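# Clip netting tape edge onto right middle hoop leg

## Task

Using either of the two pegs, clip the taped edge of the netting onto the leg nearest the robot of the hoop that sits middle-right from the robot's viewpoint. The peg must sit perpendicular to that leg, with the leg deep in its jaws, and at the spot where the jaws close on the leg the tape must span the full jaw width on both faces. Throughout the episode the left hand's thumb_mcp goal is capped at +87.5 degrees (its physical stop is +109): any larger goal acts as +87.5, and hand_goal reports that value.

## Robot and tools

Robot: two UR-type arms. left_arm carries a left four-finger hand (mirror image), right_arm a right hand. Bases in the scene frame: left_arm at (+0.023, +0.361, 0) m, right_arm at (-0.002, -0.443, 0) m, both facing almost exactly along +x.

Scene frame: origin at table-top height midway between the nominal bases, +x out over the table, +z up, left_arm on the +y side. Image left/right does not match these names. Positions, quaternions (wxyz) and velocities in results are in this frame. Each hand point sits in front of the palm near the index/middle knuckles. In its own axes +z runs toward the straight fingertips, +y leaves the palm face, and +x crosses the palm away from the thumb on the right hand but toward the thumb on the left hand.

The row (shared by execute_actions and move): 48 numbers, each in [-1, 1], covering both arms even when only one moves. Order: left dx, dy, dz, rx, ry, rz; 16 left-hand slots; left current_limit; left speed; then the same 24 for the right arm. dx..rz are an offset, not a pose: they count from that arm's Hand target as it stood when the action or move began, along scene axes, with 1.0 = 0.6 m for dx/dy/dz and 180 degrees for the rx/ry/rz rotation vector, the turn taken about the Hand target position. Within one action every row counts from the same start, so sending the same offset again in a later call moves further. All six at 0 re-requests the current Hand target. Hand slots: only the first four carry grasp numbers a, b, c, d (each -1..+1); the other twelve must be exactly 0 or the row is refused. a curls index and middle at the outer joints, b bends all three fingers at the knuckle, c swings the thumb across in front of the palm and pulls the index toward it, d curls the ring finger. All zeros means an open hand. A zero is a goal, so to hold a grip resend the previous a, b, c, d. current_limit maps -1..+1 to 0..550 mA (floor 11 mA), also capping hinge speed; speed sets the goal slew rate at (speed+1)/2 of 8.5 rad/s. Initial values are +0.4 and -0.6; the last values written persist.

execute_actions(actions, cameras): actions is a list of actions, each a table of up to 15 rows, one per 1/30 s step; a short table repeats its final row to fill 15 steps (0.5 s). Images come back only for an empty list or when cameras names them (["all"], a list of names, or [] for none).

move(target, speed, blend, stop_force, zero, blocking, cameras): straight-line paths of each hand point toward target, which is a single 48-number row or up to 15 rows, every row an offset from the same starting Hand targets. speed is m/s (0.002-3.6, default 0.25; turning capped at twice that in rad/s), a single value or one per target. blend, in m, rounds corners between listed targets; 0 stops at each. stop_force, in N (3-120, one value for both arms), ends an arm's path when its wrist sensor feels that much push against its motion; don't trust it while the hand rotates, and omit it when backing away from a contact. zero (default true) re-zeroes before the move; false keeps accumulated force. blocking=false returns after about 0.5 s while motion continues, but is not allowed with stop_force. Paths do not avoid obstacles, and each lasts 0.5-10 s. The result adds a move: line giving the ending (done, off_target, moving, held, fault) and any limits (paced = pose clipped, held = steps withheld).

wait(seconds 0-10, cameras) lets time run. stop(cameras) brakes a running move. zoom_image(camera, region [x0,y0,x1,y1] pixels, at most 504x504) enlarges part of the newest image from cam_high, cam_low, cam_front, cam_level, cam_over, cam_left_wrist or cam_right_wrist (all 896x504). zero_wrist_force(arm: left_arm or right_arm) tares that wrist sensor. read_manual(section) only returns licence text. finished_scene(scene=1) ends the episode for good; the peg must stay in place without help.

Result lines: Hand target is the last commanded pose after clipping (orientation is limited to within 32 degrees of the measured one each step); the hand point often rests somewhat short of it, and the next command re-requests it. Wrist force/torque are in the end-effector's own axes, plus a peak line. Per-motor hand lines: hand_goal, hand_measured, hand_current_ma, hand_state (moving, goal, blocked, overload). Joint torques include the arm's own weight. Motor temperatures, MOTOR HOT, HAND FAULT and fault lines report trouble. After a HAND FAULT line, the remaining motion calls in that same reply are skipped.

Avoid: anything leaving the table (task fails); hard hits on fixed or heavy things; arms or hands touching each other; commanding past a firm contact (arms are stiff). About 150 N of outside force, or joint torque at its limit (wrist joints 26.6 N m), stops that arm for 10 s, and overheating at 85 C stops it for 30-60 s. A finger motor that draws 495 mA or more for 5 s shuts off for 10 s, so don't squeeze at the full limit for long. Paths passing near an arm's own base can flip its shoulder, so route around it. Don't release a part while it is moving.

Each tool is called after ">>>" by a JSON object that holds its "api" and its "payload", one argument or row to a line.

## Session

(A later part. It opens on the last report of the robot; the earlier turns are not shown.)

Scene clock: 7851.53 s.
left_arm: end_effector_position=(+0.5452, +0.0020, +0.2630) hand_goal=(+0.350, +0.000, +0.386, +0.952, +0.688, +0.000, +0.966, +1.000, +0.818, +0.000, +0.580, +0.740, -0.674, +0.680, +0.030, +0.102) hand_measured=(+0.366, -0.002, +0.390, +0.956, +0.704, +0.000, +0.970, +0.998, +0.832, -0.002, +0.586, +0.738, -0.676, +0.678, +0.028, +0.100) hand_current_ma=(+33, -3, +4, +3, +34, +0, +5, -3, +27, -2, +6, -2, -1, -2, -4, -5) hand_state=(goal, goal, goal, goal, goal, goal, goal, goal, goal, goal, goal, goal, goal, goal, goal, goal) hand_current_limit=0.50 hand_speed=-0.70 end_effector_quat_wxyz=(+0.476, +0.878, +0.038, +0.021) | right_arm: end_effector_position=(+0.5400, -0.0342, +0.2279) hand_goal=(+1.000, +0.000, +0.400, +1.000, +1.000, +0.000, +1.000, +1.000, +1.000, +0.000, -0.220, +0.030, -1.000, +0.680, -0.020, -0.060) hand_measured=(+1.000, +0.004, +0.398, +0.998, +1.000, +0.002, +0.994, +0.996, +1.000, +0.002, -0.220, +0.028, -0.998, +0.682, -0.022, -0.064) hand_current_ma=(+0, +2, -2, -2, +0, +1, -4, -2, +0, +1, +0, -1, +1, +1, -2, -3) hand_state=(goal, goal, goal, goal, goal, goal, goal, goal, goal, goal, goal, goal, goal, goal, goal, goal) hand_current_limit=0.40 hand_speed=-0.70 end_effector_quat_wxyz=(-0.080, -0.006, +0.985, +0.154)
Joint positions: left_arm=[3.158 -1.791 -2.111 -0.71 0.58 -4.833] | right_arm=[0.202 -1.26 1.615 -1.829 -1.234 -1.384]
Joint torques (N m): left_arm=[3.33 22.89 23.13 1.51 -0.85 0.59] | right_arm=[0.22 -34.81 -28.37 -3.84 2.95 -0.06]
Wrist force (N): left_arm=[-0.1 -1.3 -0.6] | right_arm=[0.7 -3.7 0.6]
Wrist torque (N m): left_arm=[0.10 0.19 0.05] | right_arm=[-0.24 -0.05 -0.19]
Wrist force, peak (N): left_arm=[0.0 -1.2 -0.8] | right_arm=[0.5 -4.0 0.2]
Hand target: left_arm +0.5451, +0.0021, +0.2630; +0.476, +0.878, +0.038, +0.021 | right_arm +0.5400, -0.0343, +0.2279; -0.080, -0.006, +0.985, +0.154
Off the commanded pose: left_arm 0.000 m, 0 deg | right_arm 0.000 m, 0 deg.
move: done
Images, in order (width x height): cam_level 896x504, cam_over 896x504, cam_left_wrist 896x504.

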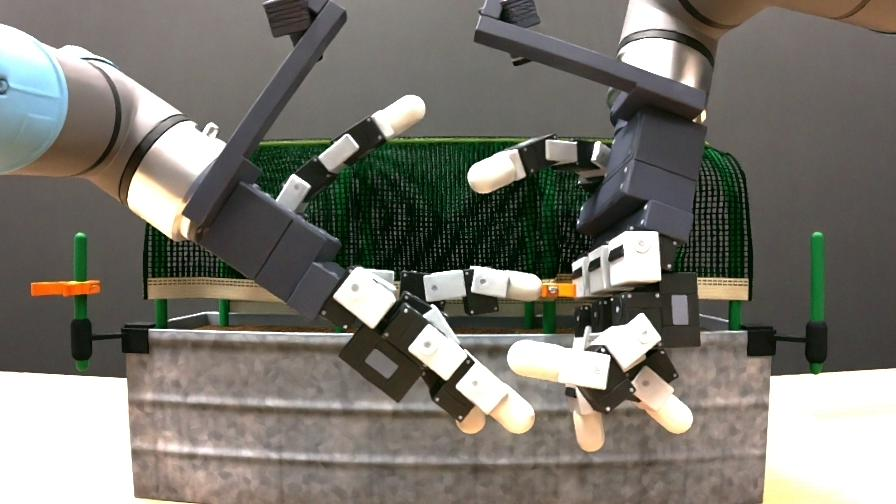

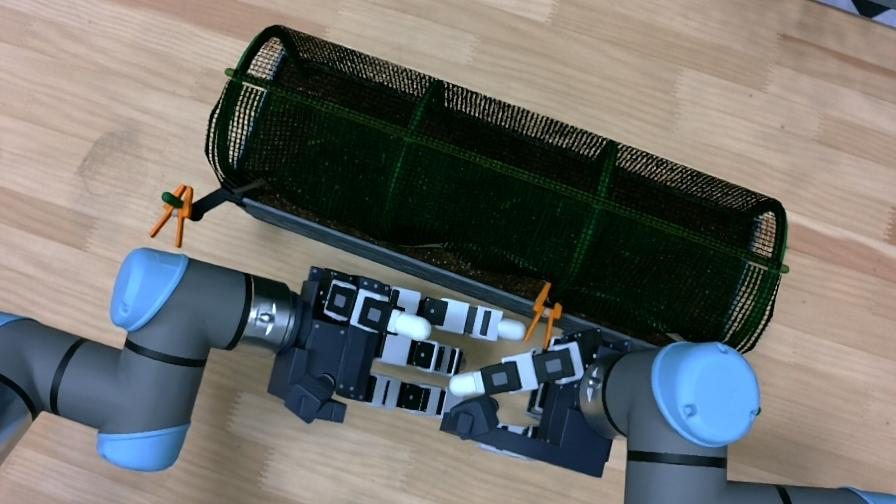

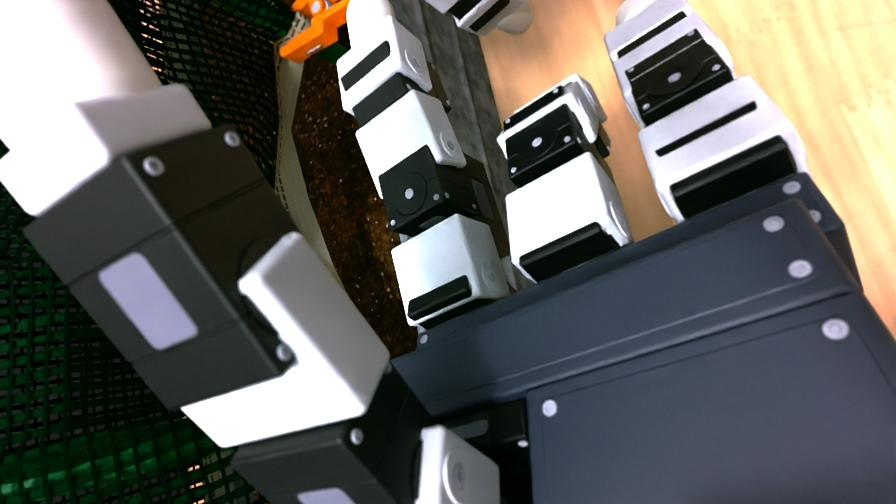

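>>> {"api": "move", "payload": {
  "target": [0,-0.0067,0,0,0,0,-0.25,0.071,0.8,0,0,0,0,0,0,0,0,0,0,0,0,0,0.5,-0.7,0,0.0067,0,0,0,0,-0.8,-1,1,0.5,0,0,0,0,0,0,0,0,0,0,0,0,0.4,-0.7],
  "speed": 0.006,
  "cameras": ["cam_over", "cam_left_wrist", "cam_level"]
}}

>>> {"api": "zoom_image", "payload": {
  "camera": "cam_level",
  "region": [525, 262, 585, 307]
}}

>>> {"api": "zoom_image", "payload": {
  "camera": "cam_over",
  "region": [510, 275, 570, 335]
}}

>>> {"api": "zoom_image", "payload": {
  "camera": "cam_left_wrist",
  "region": [260, 0, 340, 80]
}}

Scene clock: 7865.37 s.
left_arm: end_effector_position=(+0.5452, -0.0020, +0.2630) hand_goal=(+0.350, +0.000, +0.386, +0.952, +0.688, +0.000, +0.966, +1.000, +0.818, +0.000, +0.580, +0.740, -0.674, +0.680, +0.030, +0.102) hand_measured=(+0.366, -0.004, +0.386, +0.958, +0.704, +0.000, +0.970, +0.998, +0.832, -0.002, +0.586, +0.738, -0.676, +0.678, +0.028, +0.100) hand_current_ma=(+31, -5, +0, +10, +34, +0, +5, -3, +27, -2, +6, -2, -1, -2, -4, -5) hand_state=(goal, goal, goal, goal, goal, goal, goal, goal, goal, goal, goal, goal, goal, goal, goal, goal) hand_current_limit=0.50 hand_speed=-0.70 end_effector_quat_wxyz=(+0.476, +0.878, +0.038, +0.021) | right_arm: end_effector_position=(+0.5400, -0.0302, +0.2279) hand_goal=(+1.000, +0.000, +0.400, +1.000, +1.000, +0.000, +1.000, +1.000, +1.000, +0.000, -0.220, +0.030, -1.000, +0.680, -0.020, -0.060) hand_measured=(+1.000, +0.004, +0.398, +0.998, +1.000, +0.002, +0.994, +0.996, +1.000, +0.002, -0.220, +0.028, -0.998, +0.682, -0.022, -0.064) hand_current_ma=(+0, +2, -2, -2, +0, +1, -4, -2, +0, +1, +0, -1, +1, +1, -2, -3) hand_state=(goal, goal, goal, goal, goal, goal, goal, goal, goal, goal, goal, goal, goal, goal, goal, goal) hand_current_limit=0.40 hand_speed=-0.70 end_effector_quat_wxyz=(-0.080, -0.006, +0.985, +0.154)
Joint positions: left_arm=[3.15 -1.796 -2.109 -0.694 0.581 -4.849] | right_arm=[0.208 -1.256 1.61 -1.83 -1.234 -1.378]
Joint torques (N m): left_arm=[-7.95 19.89 24.5 3.06 -1.9 -0.66] | right_arm=[10.77 -32.54 -31.53 -4.81 5.48 0.27]
Wrist force (N): left_arm=[0.0 -8.3 -11.2] | right_arm=[1.7 -16.9 -2.4]
Wrist torque (N m): left_arm=[0.68 0.36 -0.05] | right_arm=[-0.24 -0.10 0.25]
Wrist force, peak (N): left_arm=[0.1 -8.2 -11.3] | right_arm=[2.2 -17.3 -2.3]
Hand target: left_arm +0.5451, -0.0020, +0.2630; +0.476, +0.878, +0.038, +0.021 | right_arm +0.5400, -0.0303, +0.2279; -0.080, -0.006, +0.985, +0.154
Off the commanded pose: left_arm 0.000 m, 0 deg | right_arm 0.000 m, 0 deg.
move: done
Images, in order (width x height): cam_level 896x504, cam_over 896x504, cam_left_wrist 896x504.

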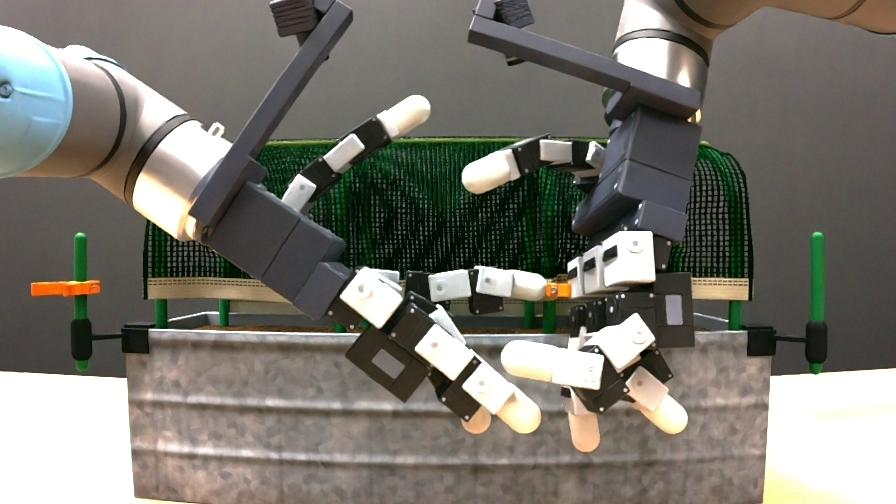

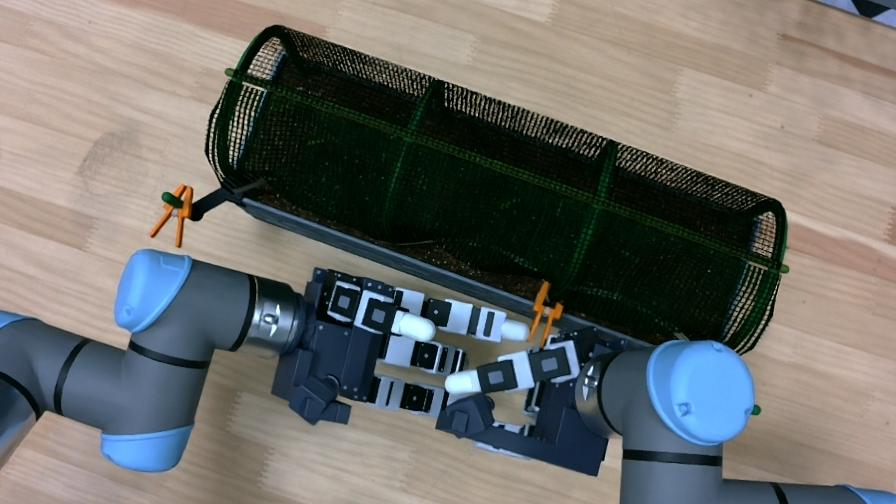

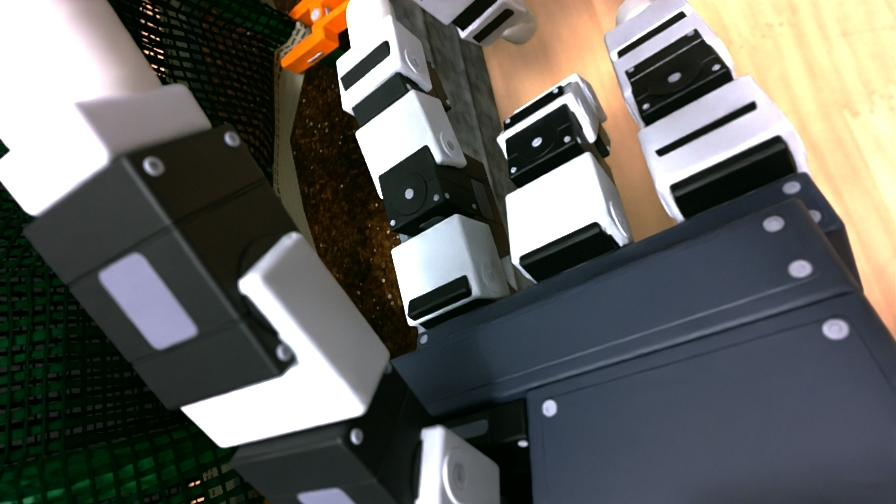

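Scaled by 8.400.

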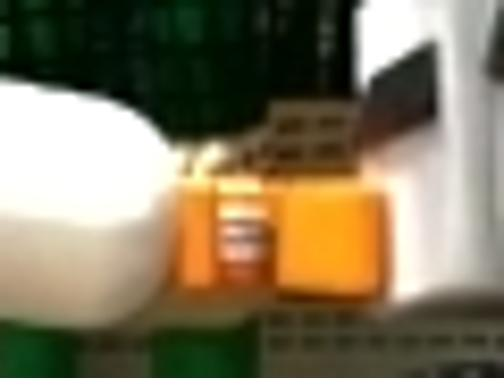

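Scaled by 8.400.

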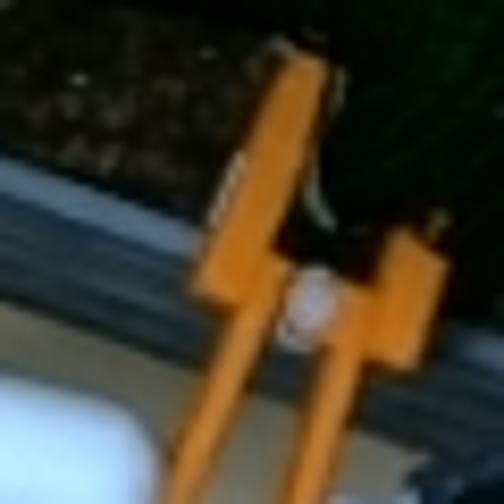

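Scaled by 6.300.

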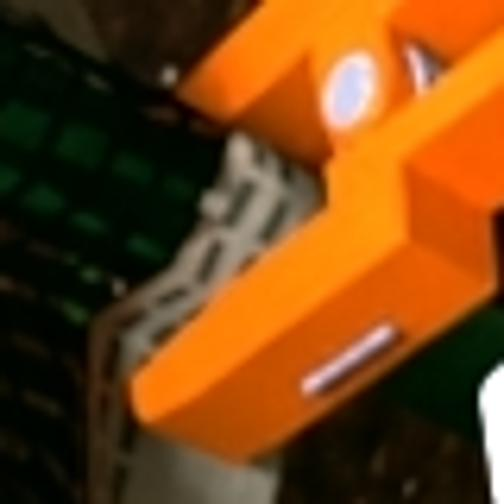

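>>> {"api": "move", "payload": {
  "target": [0,0,-0.00133,0,0,0,-0.25,0.071,0.8,0,0,0,0,0,0,0,0,0,0,0,0,0,0.5,-0.7,0,0,-0.00133,0,0,0,-0.8,-1,1,0.5,0,0,0,0,0,0,0,0,0,0,0,0,0.4,-0.7],
  "speed": 0.008,
  "cameras": ["cam_level","cam_over","cam_left_wrist"]
}}

>>> {"api": "zoom_image", "payload": {
  "camera": "cam_level",
  "region": [525, 262, 585, 307]
}}

>>> {"api": "zoom_image", "payload": {
  "camera": "cam_over",
  "region": [510, 275, 570, 335]
}}

>>> {"api": "zoom_image", "payload": {
  "camera": "cam_left_wrist",
  "region": [400, 150, 640, 350]
}}

Scene clock: 7897.20 s.
left_arm: end_effector_position=(+0.5451, -0.0020, +0.2622) hand_goal=(+0.350, +0.000, +0.386, +0.952, +0.688, +0.000, +0.966, +1.000, +0.818, +0.000, +0.580, +0.740, -0.674, +0.680, +0.030, +0.102) hand_measured=(+0.366, -0.004, +0.386, +0.958, +0.704, +0.000, +0.970, +0.998, +0.832, -0.002, +0.586, +0.738, -0.676, +0.678, +0.028, +0.100) hand_current_ma=(+30, -5, +0, +10, +34, +0, +5, -3, +27, -2, +6, -2, -1, -2, -4, -5) hand_state=(goal, goal, goal, goal, goal, goal, goal, goal, goal, goal, goal, goal, goal, goal, goal, goal) hand_current_limit=0.50 hand_speed=-0.70 end_effector_quat_wxyz=(+0.476, +0.878, +0.038, +0.021) | right_arm: end_effector_position=(+0.5400, -0.0303, +0.2271) hand_goal=(+1.000, +0.000, +0.400, +1.000, +1.000, +0.000, +1.000, +1.000, +1.000, +0.000, -0.220, +0.030, -1.000, +0.680, -0.020, -0.060) hand_measured=(+1.000, +0.004, +0.398, +0.998, +1.000, +0.002, +0.994, +0.996, +1.000, +0.002, -0.220, +0.028, -0.998, +0.682, -0.022, -0.064) hand_current_ma=(+0, +2, -2, -2, +0, +1, -4, -2, +0, +1, +0, -1, +1, +1, -2, -3) hand_state=(goal, goal, goal, goal, goal, goal, goal, goal, goal, goal, goal, goal, goal, goal, goal, goal) hand_current_limit=0.40 hand_speed=-0.70 end_effector_quat_wxyz=(-0.080, -0.006, +0.985, +0.154)
Joint positions: left_arm=[3.15 -1.797 -2.11 -0.692 0.581 -4.848] | right_arm=[0.208 -1.255 1.612 -1.832 -1.234 -1.378]
Joint torques (N m): left_arm=[5.47 16.82 13.11 4.38 -4 2.59] | right_arm=[-4.79 -28.48 -16.09 -5.07 4.35 -2.46]
Wrist force (N): left_arm=[0.0 -8.2 -11.1] | right_arm=[2.0 -17.2 -2.5]
Wrist torque (N m): left_arm=[0.68 0.37 -0.07] | right_arm=[-0.27 -0.12 0.27]
Wrist force, peak (N): left_arm=[0.0 -8.4 -11.3] | right_arm=[1.8 -17.3 -2.5]
Hand target: left_arm +0.5451, -0.0020, +0.2622; +0.476, +0.878, +0.038, +0.021 | right_arm +0.5400, -0.0303, +0.2271; -0.080, -0.006, +0.985, +0.154
Off the commanded pose: left_arm 0.000 m, 0 deg | right_arm 0.000 m, 0 deg.
move: done
Images, in order (width x height): cam_level 896x504, cam_over 896x504, cam_left_wrist 896x504.

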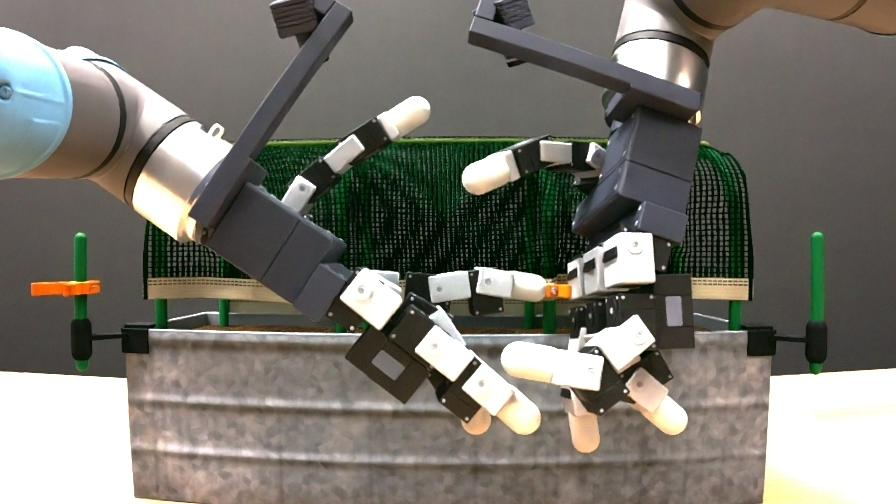

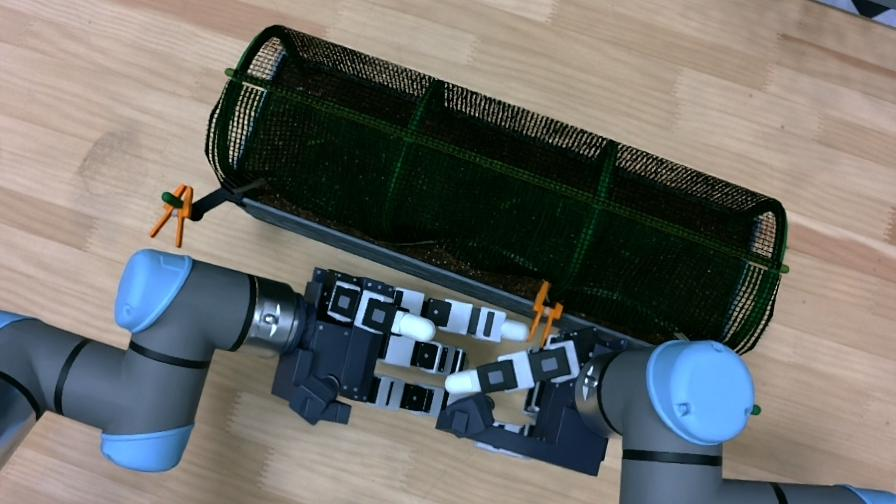

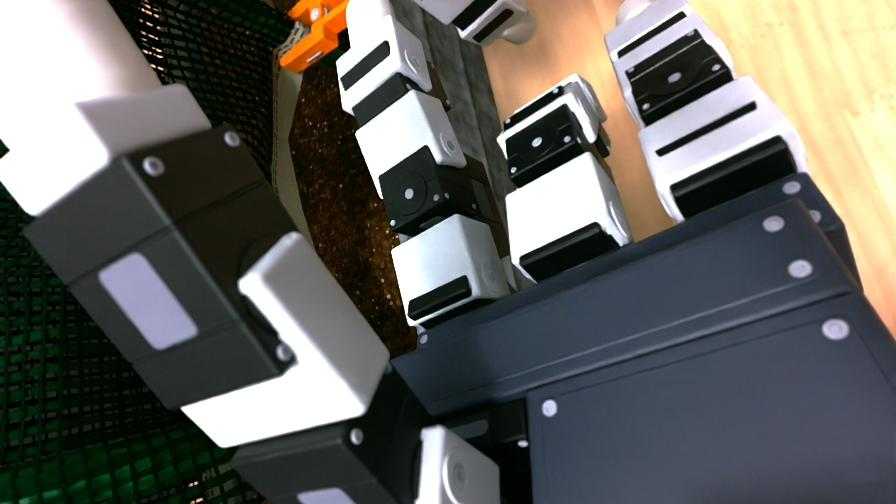

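Scaled by 8.400.

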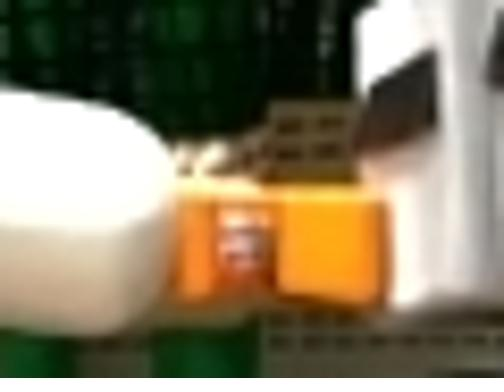

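Scaled by 8.400.

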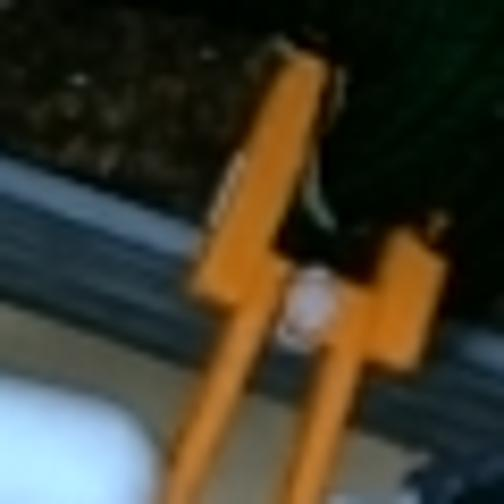

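Scaled by 2.100.

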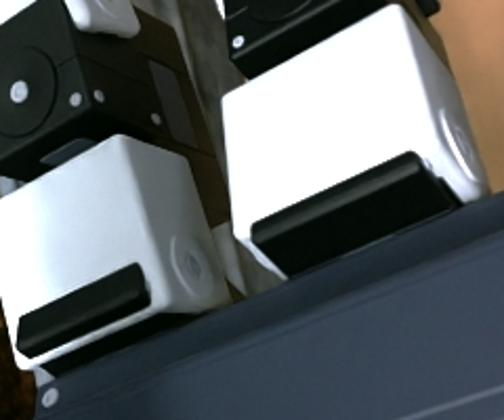

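>>> {"api": "zoom_image", "payload": {
  "camera": "cam_left_wrist",
  "region": [260, 0, 380, 100]
}}

>>> {"api": "zoom_image", "payload": {
  "camera": "cam_level",
  "region": [530, 265, 575, 305]
}}

Scaled by 4.200.

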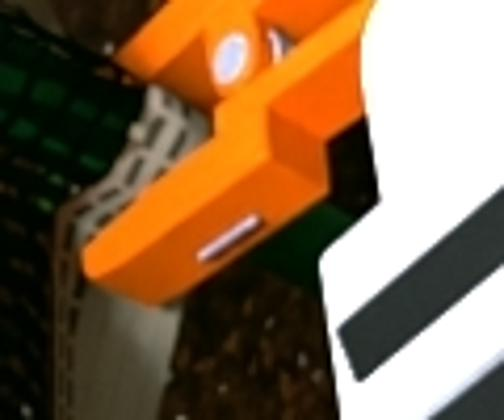

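Scaled by 11.200.

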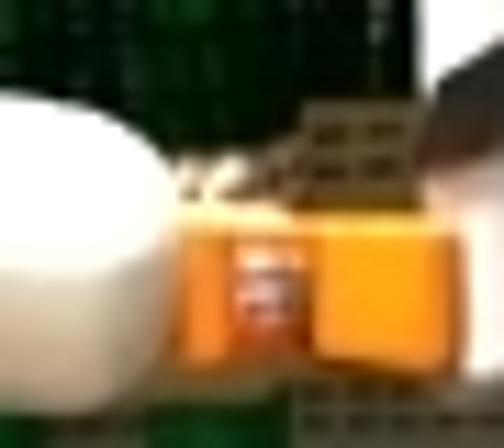

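>>> {"api": "move", "payload": {
  "target": [
    [0,0.005,0,0,0,0,-0.25,0.071,0.8,0,0,0,0,0,0,0,0,0,0,0,0,0,0.5,-0.7,0,-0.005,0,0,0,0,-0.8,-1,1,0.5,0,0,0,0,0,0,0,0,0,0,0,0,0.4,-0.7],
    [0,0.01167,0,0,0,0,-0.25,0.071,0.8,0,0,0,0,0,0,0,0,0,0,0,0,0,0.5,-0.7,0,-0.01117,0,0,0,0,-0.8,-1,1,0.5,0,0,0,0,0,0,0,0,0,0,0,0,0.4,-0.7]
  ],
  "speed": 0.007,
  "cameras": ["cam_level","cam_over","cam_left_wrist"]
}}

>>> {"api": "zoom_image", "payload": {
  "camera": "cam_level",
  "region": [525, 262, 585, 307]
}}

>>> {"api": "zoom_image", "payload": {
  "camera": "cam_over",
  "region": [510, 275, 570, 335]
}}

>>> {"api": "zoom_image", "payload": {
  "camera": "cam_left_wrist",
  "region": [260, 0, 380, 100]
}}

Scene clock: 7930.53 s.
left_arm: end_effector_position=(+0.5451, +0.0051, +0.2622) hand_goal=(+0.350, +0.000, +0.386, +0.952, +0.688, +0.000, +0.966, +1.000, +0.818, +0.000, +0.580, +0.740, -0.674, +0.680, +0.030, +0.102) hand_measured=(+0.364, -0.004, +0.386, +0.956, +0.704, +0.000, +0.970, +0.998, +0.832, -0.002, +0.586, +0.738, -0.676, +0.678, +0.028, +0.100) hand_current_ma=(+29, -3, +0, +3, +34, +0, +5, -3, +27, -2, +6, -2, -1, -2, -4, -5) hand_state=(goal, goal, goal, goal, goal, goal, goal, goal, goal, goal, goal, goal, goal, goal, goal, goal) hand_current_limit=0.50 hand_speed=-0.70 end_effector_quat_wxyz=(+0.476, +0.878, +0.038, +0.021) | right_arm: end_effector_position=(+0.5400, -0.0371, +0.2271) hand_goal=(+1.000, +0.000, +0.400, +1.000, +1.000, +0.000, +1.000, +1.000, +1.000, +0.000, -0.220, +0.030, -1.000, +0.680, -0.020, -0.060) hand_measured=(+1.000, +0.004, +0.398, +0.998, +1.000, +0.002, +0.994, +0.996, +1.000, +0.002, -0.220, +0.028, -0.998, +0.682, -0.022, -0.064) hand_current_ma=(+0, +2, -2, -2, +0, +1, -4, -2, +0, +1, +0, -1, +1, +1, -2, -3) hand_state=(goal, goal, goal, goal, goal, goal, goal, goal, goal, goal, goal, goal, goal, goal, goal, goal) hand_current_limit=0.40 hand_speed=-0.70 end_effector_quat_wxyz=(-0.080, -0.006, +0.985, +0.154)
Joint positions: left_arm=[3.165 -1.789 -2.113 -0.72 0.58 -4.821] | right_arm=[0.197 -1.262 1.619 -1.83 -1.235 -1.389]
Joint torques (N m): left_arm=[2.08 38.59 13.99 2.51 -2.98 0.36] | right_arm=[-1.88 -43.12 -18.77 -0.67 -0.53 -0.95]
Wrist force (N): left_arm=[0.1 -0.8 0.2] | right_arm=[-0.1 -2.5 0.6]
Wrist torque (N m): left_arm=[0.05 0.14 -0.01] | right_arm=[-0.23 0.01 -0.08]
Wrist force, peak (N): left_arm=[-0.1 -8.3 -11.3] | right_arm=[2.4 -17.3 -2.4]
Hand target: left_arm +0.5451, +0.0050, +0.2622; +0.476, +0.878, +0.038, +0.021 | right_arm +0.5400, -0.0370, +0.2271; -0.080, -0.006, +0.985, +0.154
Off the commanded pose: left_arm 0.000 m, 0 deg | right_arm 0.000 m, 0 deg.
move: done
Images, in order (width x height): cam_level 896x504, cam_over 896x504, cam_left_wrist 896x504.

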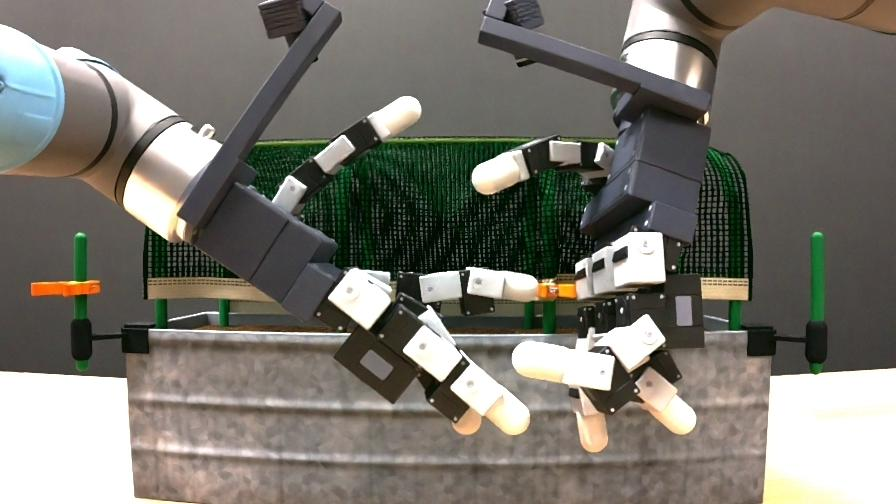

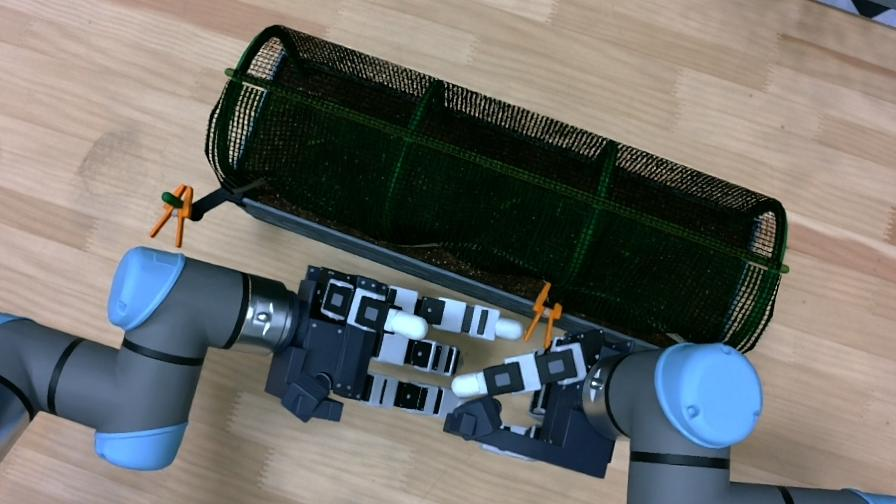

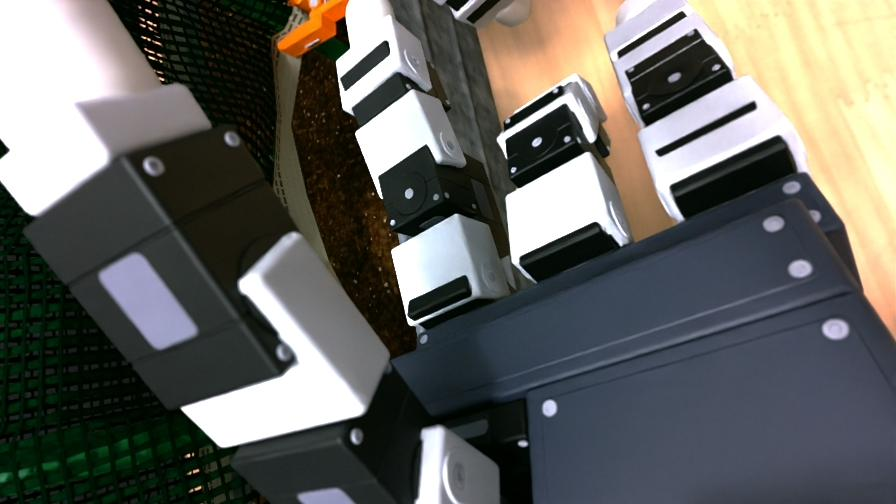

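Scaled by 8.400.

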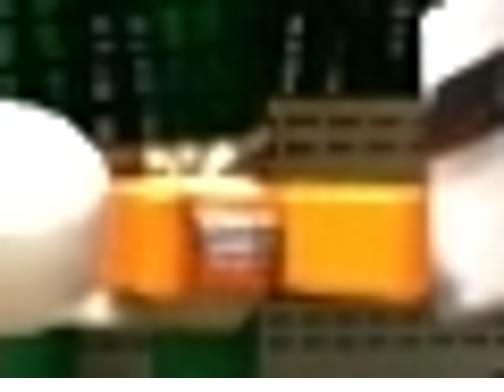

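Scaled by 8.400.

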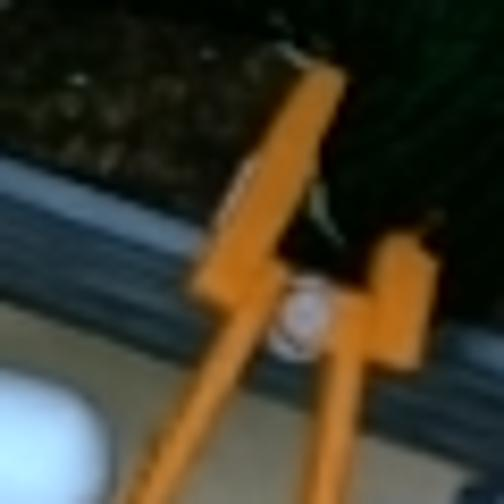

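Scaled by 4.200.

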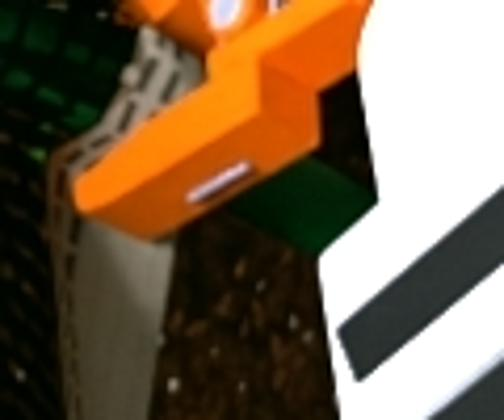

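>>> {"api": "move", "payload": {
  "target": [
    [0,0.01217,0,0,0,0,-0.25,0.071,0.8,0,0,0,0,0,0,0,0,0,0,0,0,0,0.5,-0.7,0,-0.0125,0,0,0,0,-0.8,-1,1,0.5,0,0,0,0,0,0,0,0,0,0,0,0,0.4,-0.7],
    [0,0.0222,0,0,0,0,-0.25,0.071,0.8,0,0,0,0,0,0,0,0,0,0,0,0,0,0.5,-0.7,0,-0.0275,0,0,0,0,-0.8,-1,1,0.5,0,0,0,0,0,0,0,0,0,0,0,0,0.4,-0.7],
    [-0.18,0.0422,0,0,0,0,-0.25,0.071,0.8,0,0,0,0,0,0,0,0,0,0,0,0,0,0.5,-0.7,-0.18,-0.0425,0,0,0,0,-0.8,-1,1,0.5,0,0,0,0,0,0,0,0,0,0,0,0,0.4,-0.7]
  ],
  "speed": [0.01,0.03,0.06],
  "blend": [0,0.002,0],
  "cameras": ["cam_level","cam_over","cam_left_wrist"]
}}

>>> {"api": "zoom_image", "payload": {
  "camera": "cam_level",
  "region": [525, 262, 585, 307]
}}

>>> {"api": "zoom_image", "payload": {
  "camera": "cam_over",
  "region": [510, 275, 570, 335]
}}

Scene clock: 7952.33 s.
left_arm: end_effector_position=(+0.4372, +0.0304, +0.2622) hand_goal=(+0.350, +0.000, +0.386, +0.952, +0.688, +0.000, +0.966, +1.000, +0.818, +0.000, +0.580, +0.740, -0.674, +0.680, +0.030, +0.102) hand_measured=(+0.364, -0.004, +0.386, +0.956, +0.704, +0.000, +0.970, +0.998, +0.832, -0.002, +0.586, +0.738, -0.676, +0.678, +0.028, +0.100) hand_current_ma=(+29, -3, +0, +3, +34, +0, +5, -3, +27, -2, +6, -2, -1, -2, -4, -5) hand_state=(goal, goal, goal, goal, goal, goal, goal, goal, goal, goal, goal, goal, goal, goal, goal, goal) hand_current_limit=0.50 hand_speed=-0.70 end_effector_quat_wxyz=(+0.476, +0.878, +0.038, +0.021) end_effector_velocity=(+0.001, +0.000, +0.001) end_effector_angular_velocity=(-0.001, -0.001, +0.001) | right_arm: end_effector_position=(+0.4320, -0.0624, +0.2271) hand_goal=(+1.000, +0.000, +0.400, +1.000, +1.000, +0.000, +1.000, +1.000, +1.000, +0.000, -0.220, +0.030, -1.000, +0.680, -0.020, -0.060) hand_measured=(+1.000, +0.004, +0.398, +0.998, +1.000, +0.002, +0.994, +0.996, +1.000, +0.002, -0.220, +0.028, -0.998, +0.682, -0.022, -0.064) hand_current_ma=(+0, +2, -2, -2, +0, +1, -4, -2, +0, +1, +0, -1, +1, +1, -2, -3) hand_state=(goal, goal, goal, goal, goal, goal, goal, goal, goal, goal, goal, goal, goal, goal, goal, goal) hand_current_limit=0.40 hand_speed=-0.70 end_effector_quat_wxyz=(-0.080, -0.006, +0.985, +0.154)
Joint positions: left_arm=[3.243 -1.506 -2.386 -0.848 0.577 -4.679] | right_arm=[0.193 -1.511 1.921 -1.881 -1.235 -1.394]
Joint velocities: left_arm=[-0.001 -0.001 0 0.005 -0.001 -0.003] | right_arm=[within noise]
Joint torques (N m): left_arm=[-7.52 2.53 26.15 4.48 -0.53 -2.52] | right_arm=[-6.14 -16.86 -33.94 -1.26 2.14 -1.1]
Wrist force (N): left_arm=[-0.1 -0.8 0.3] | right_arm=[0.2 -2.1 0.8]
Wrist torque (N m): left_arm=[0.05 0.15 -0.01] | right_arm=[-0.19 -0.02 -0.25]
Wrist force, peak (N): left_arm=[0.7 -0.8 0.4] | right_arm=[-0.7 -2.8 0.6]
Hand target: left_arm +0.4371, +0.0304, +0.2622; +0.476, +0.878, +0.038, +0.021 | right_arm +0.4320, -0.0625, +0.2271; -0.080, -0.006, +0.985, +0.154
Off the commanded pose: left_arm 0.000 m, 0 deg | right_arm 0.000 m, 0 deg.
move: done
Images, in order (width x height): cam_level 896x504, cam_over 896x504, cam_left_wrist 896x504.

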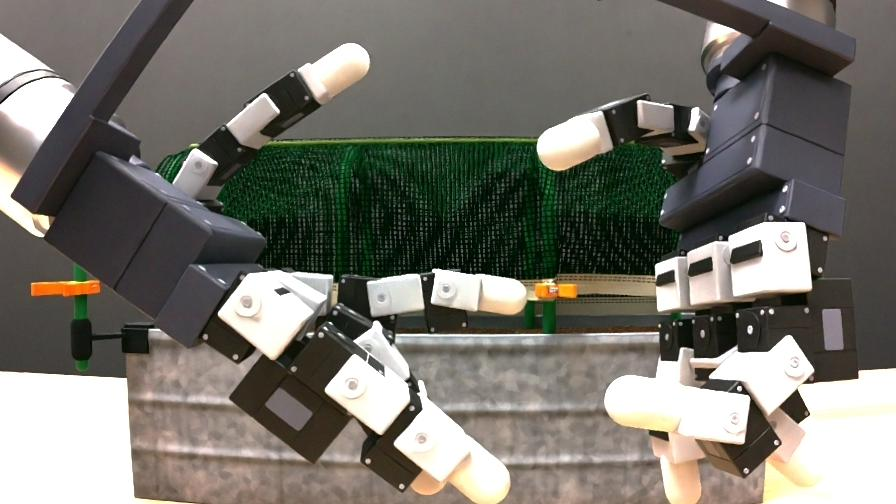

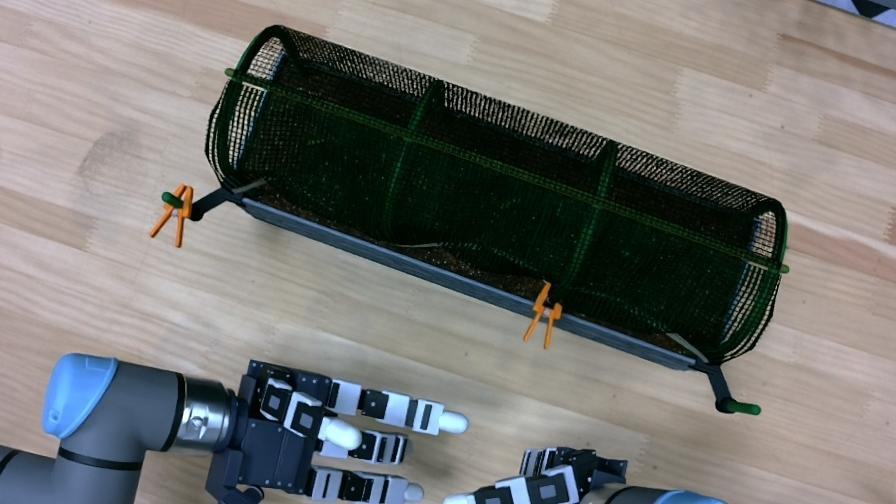

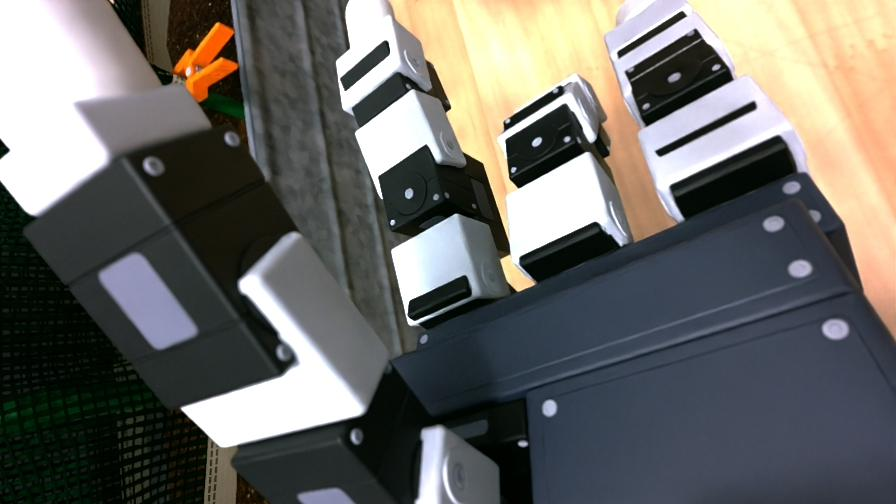

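Scaled by 8.400.

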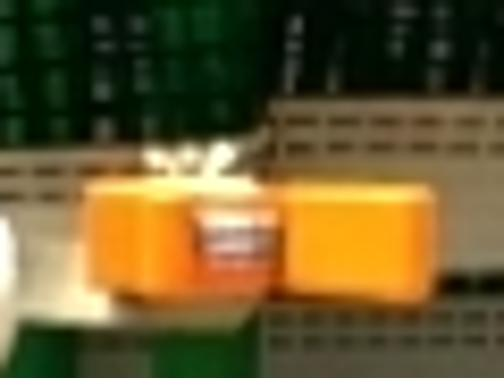

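Scaled by 8.400.

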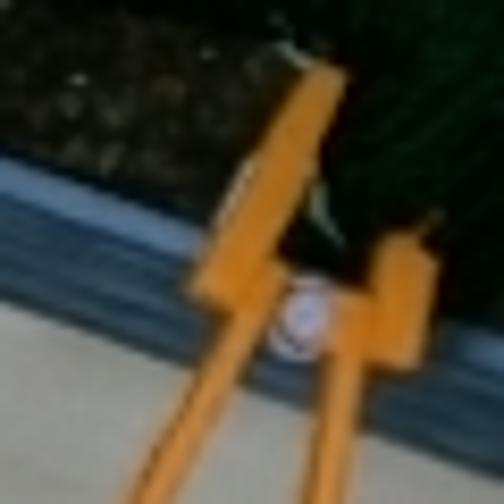

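>>> {"api": "zoom_image", "payload": {
  "camera": "cam_level",
  "region": [520, 255, 670, 345]
}}

Scaled by 3.360.

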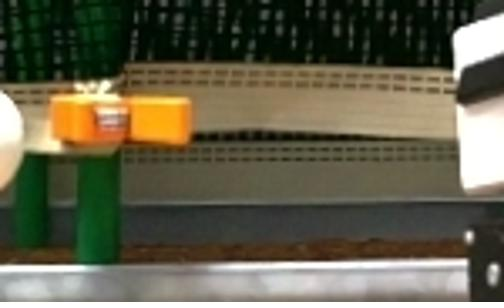

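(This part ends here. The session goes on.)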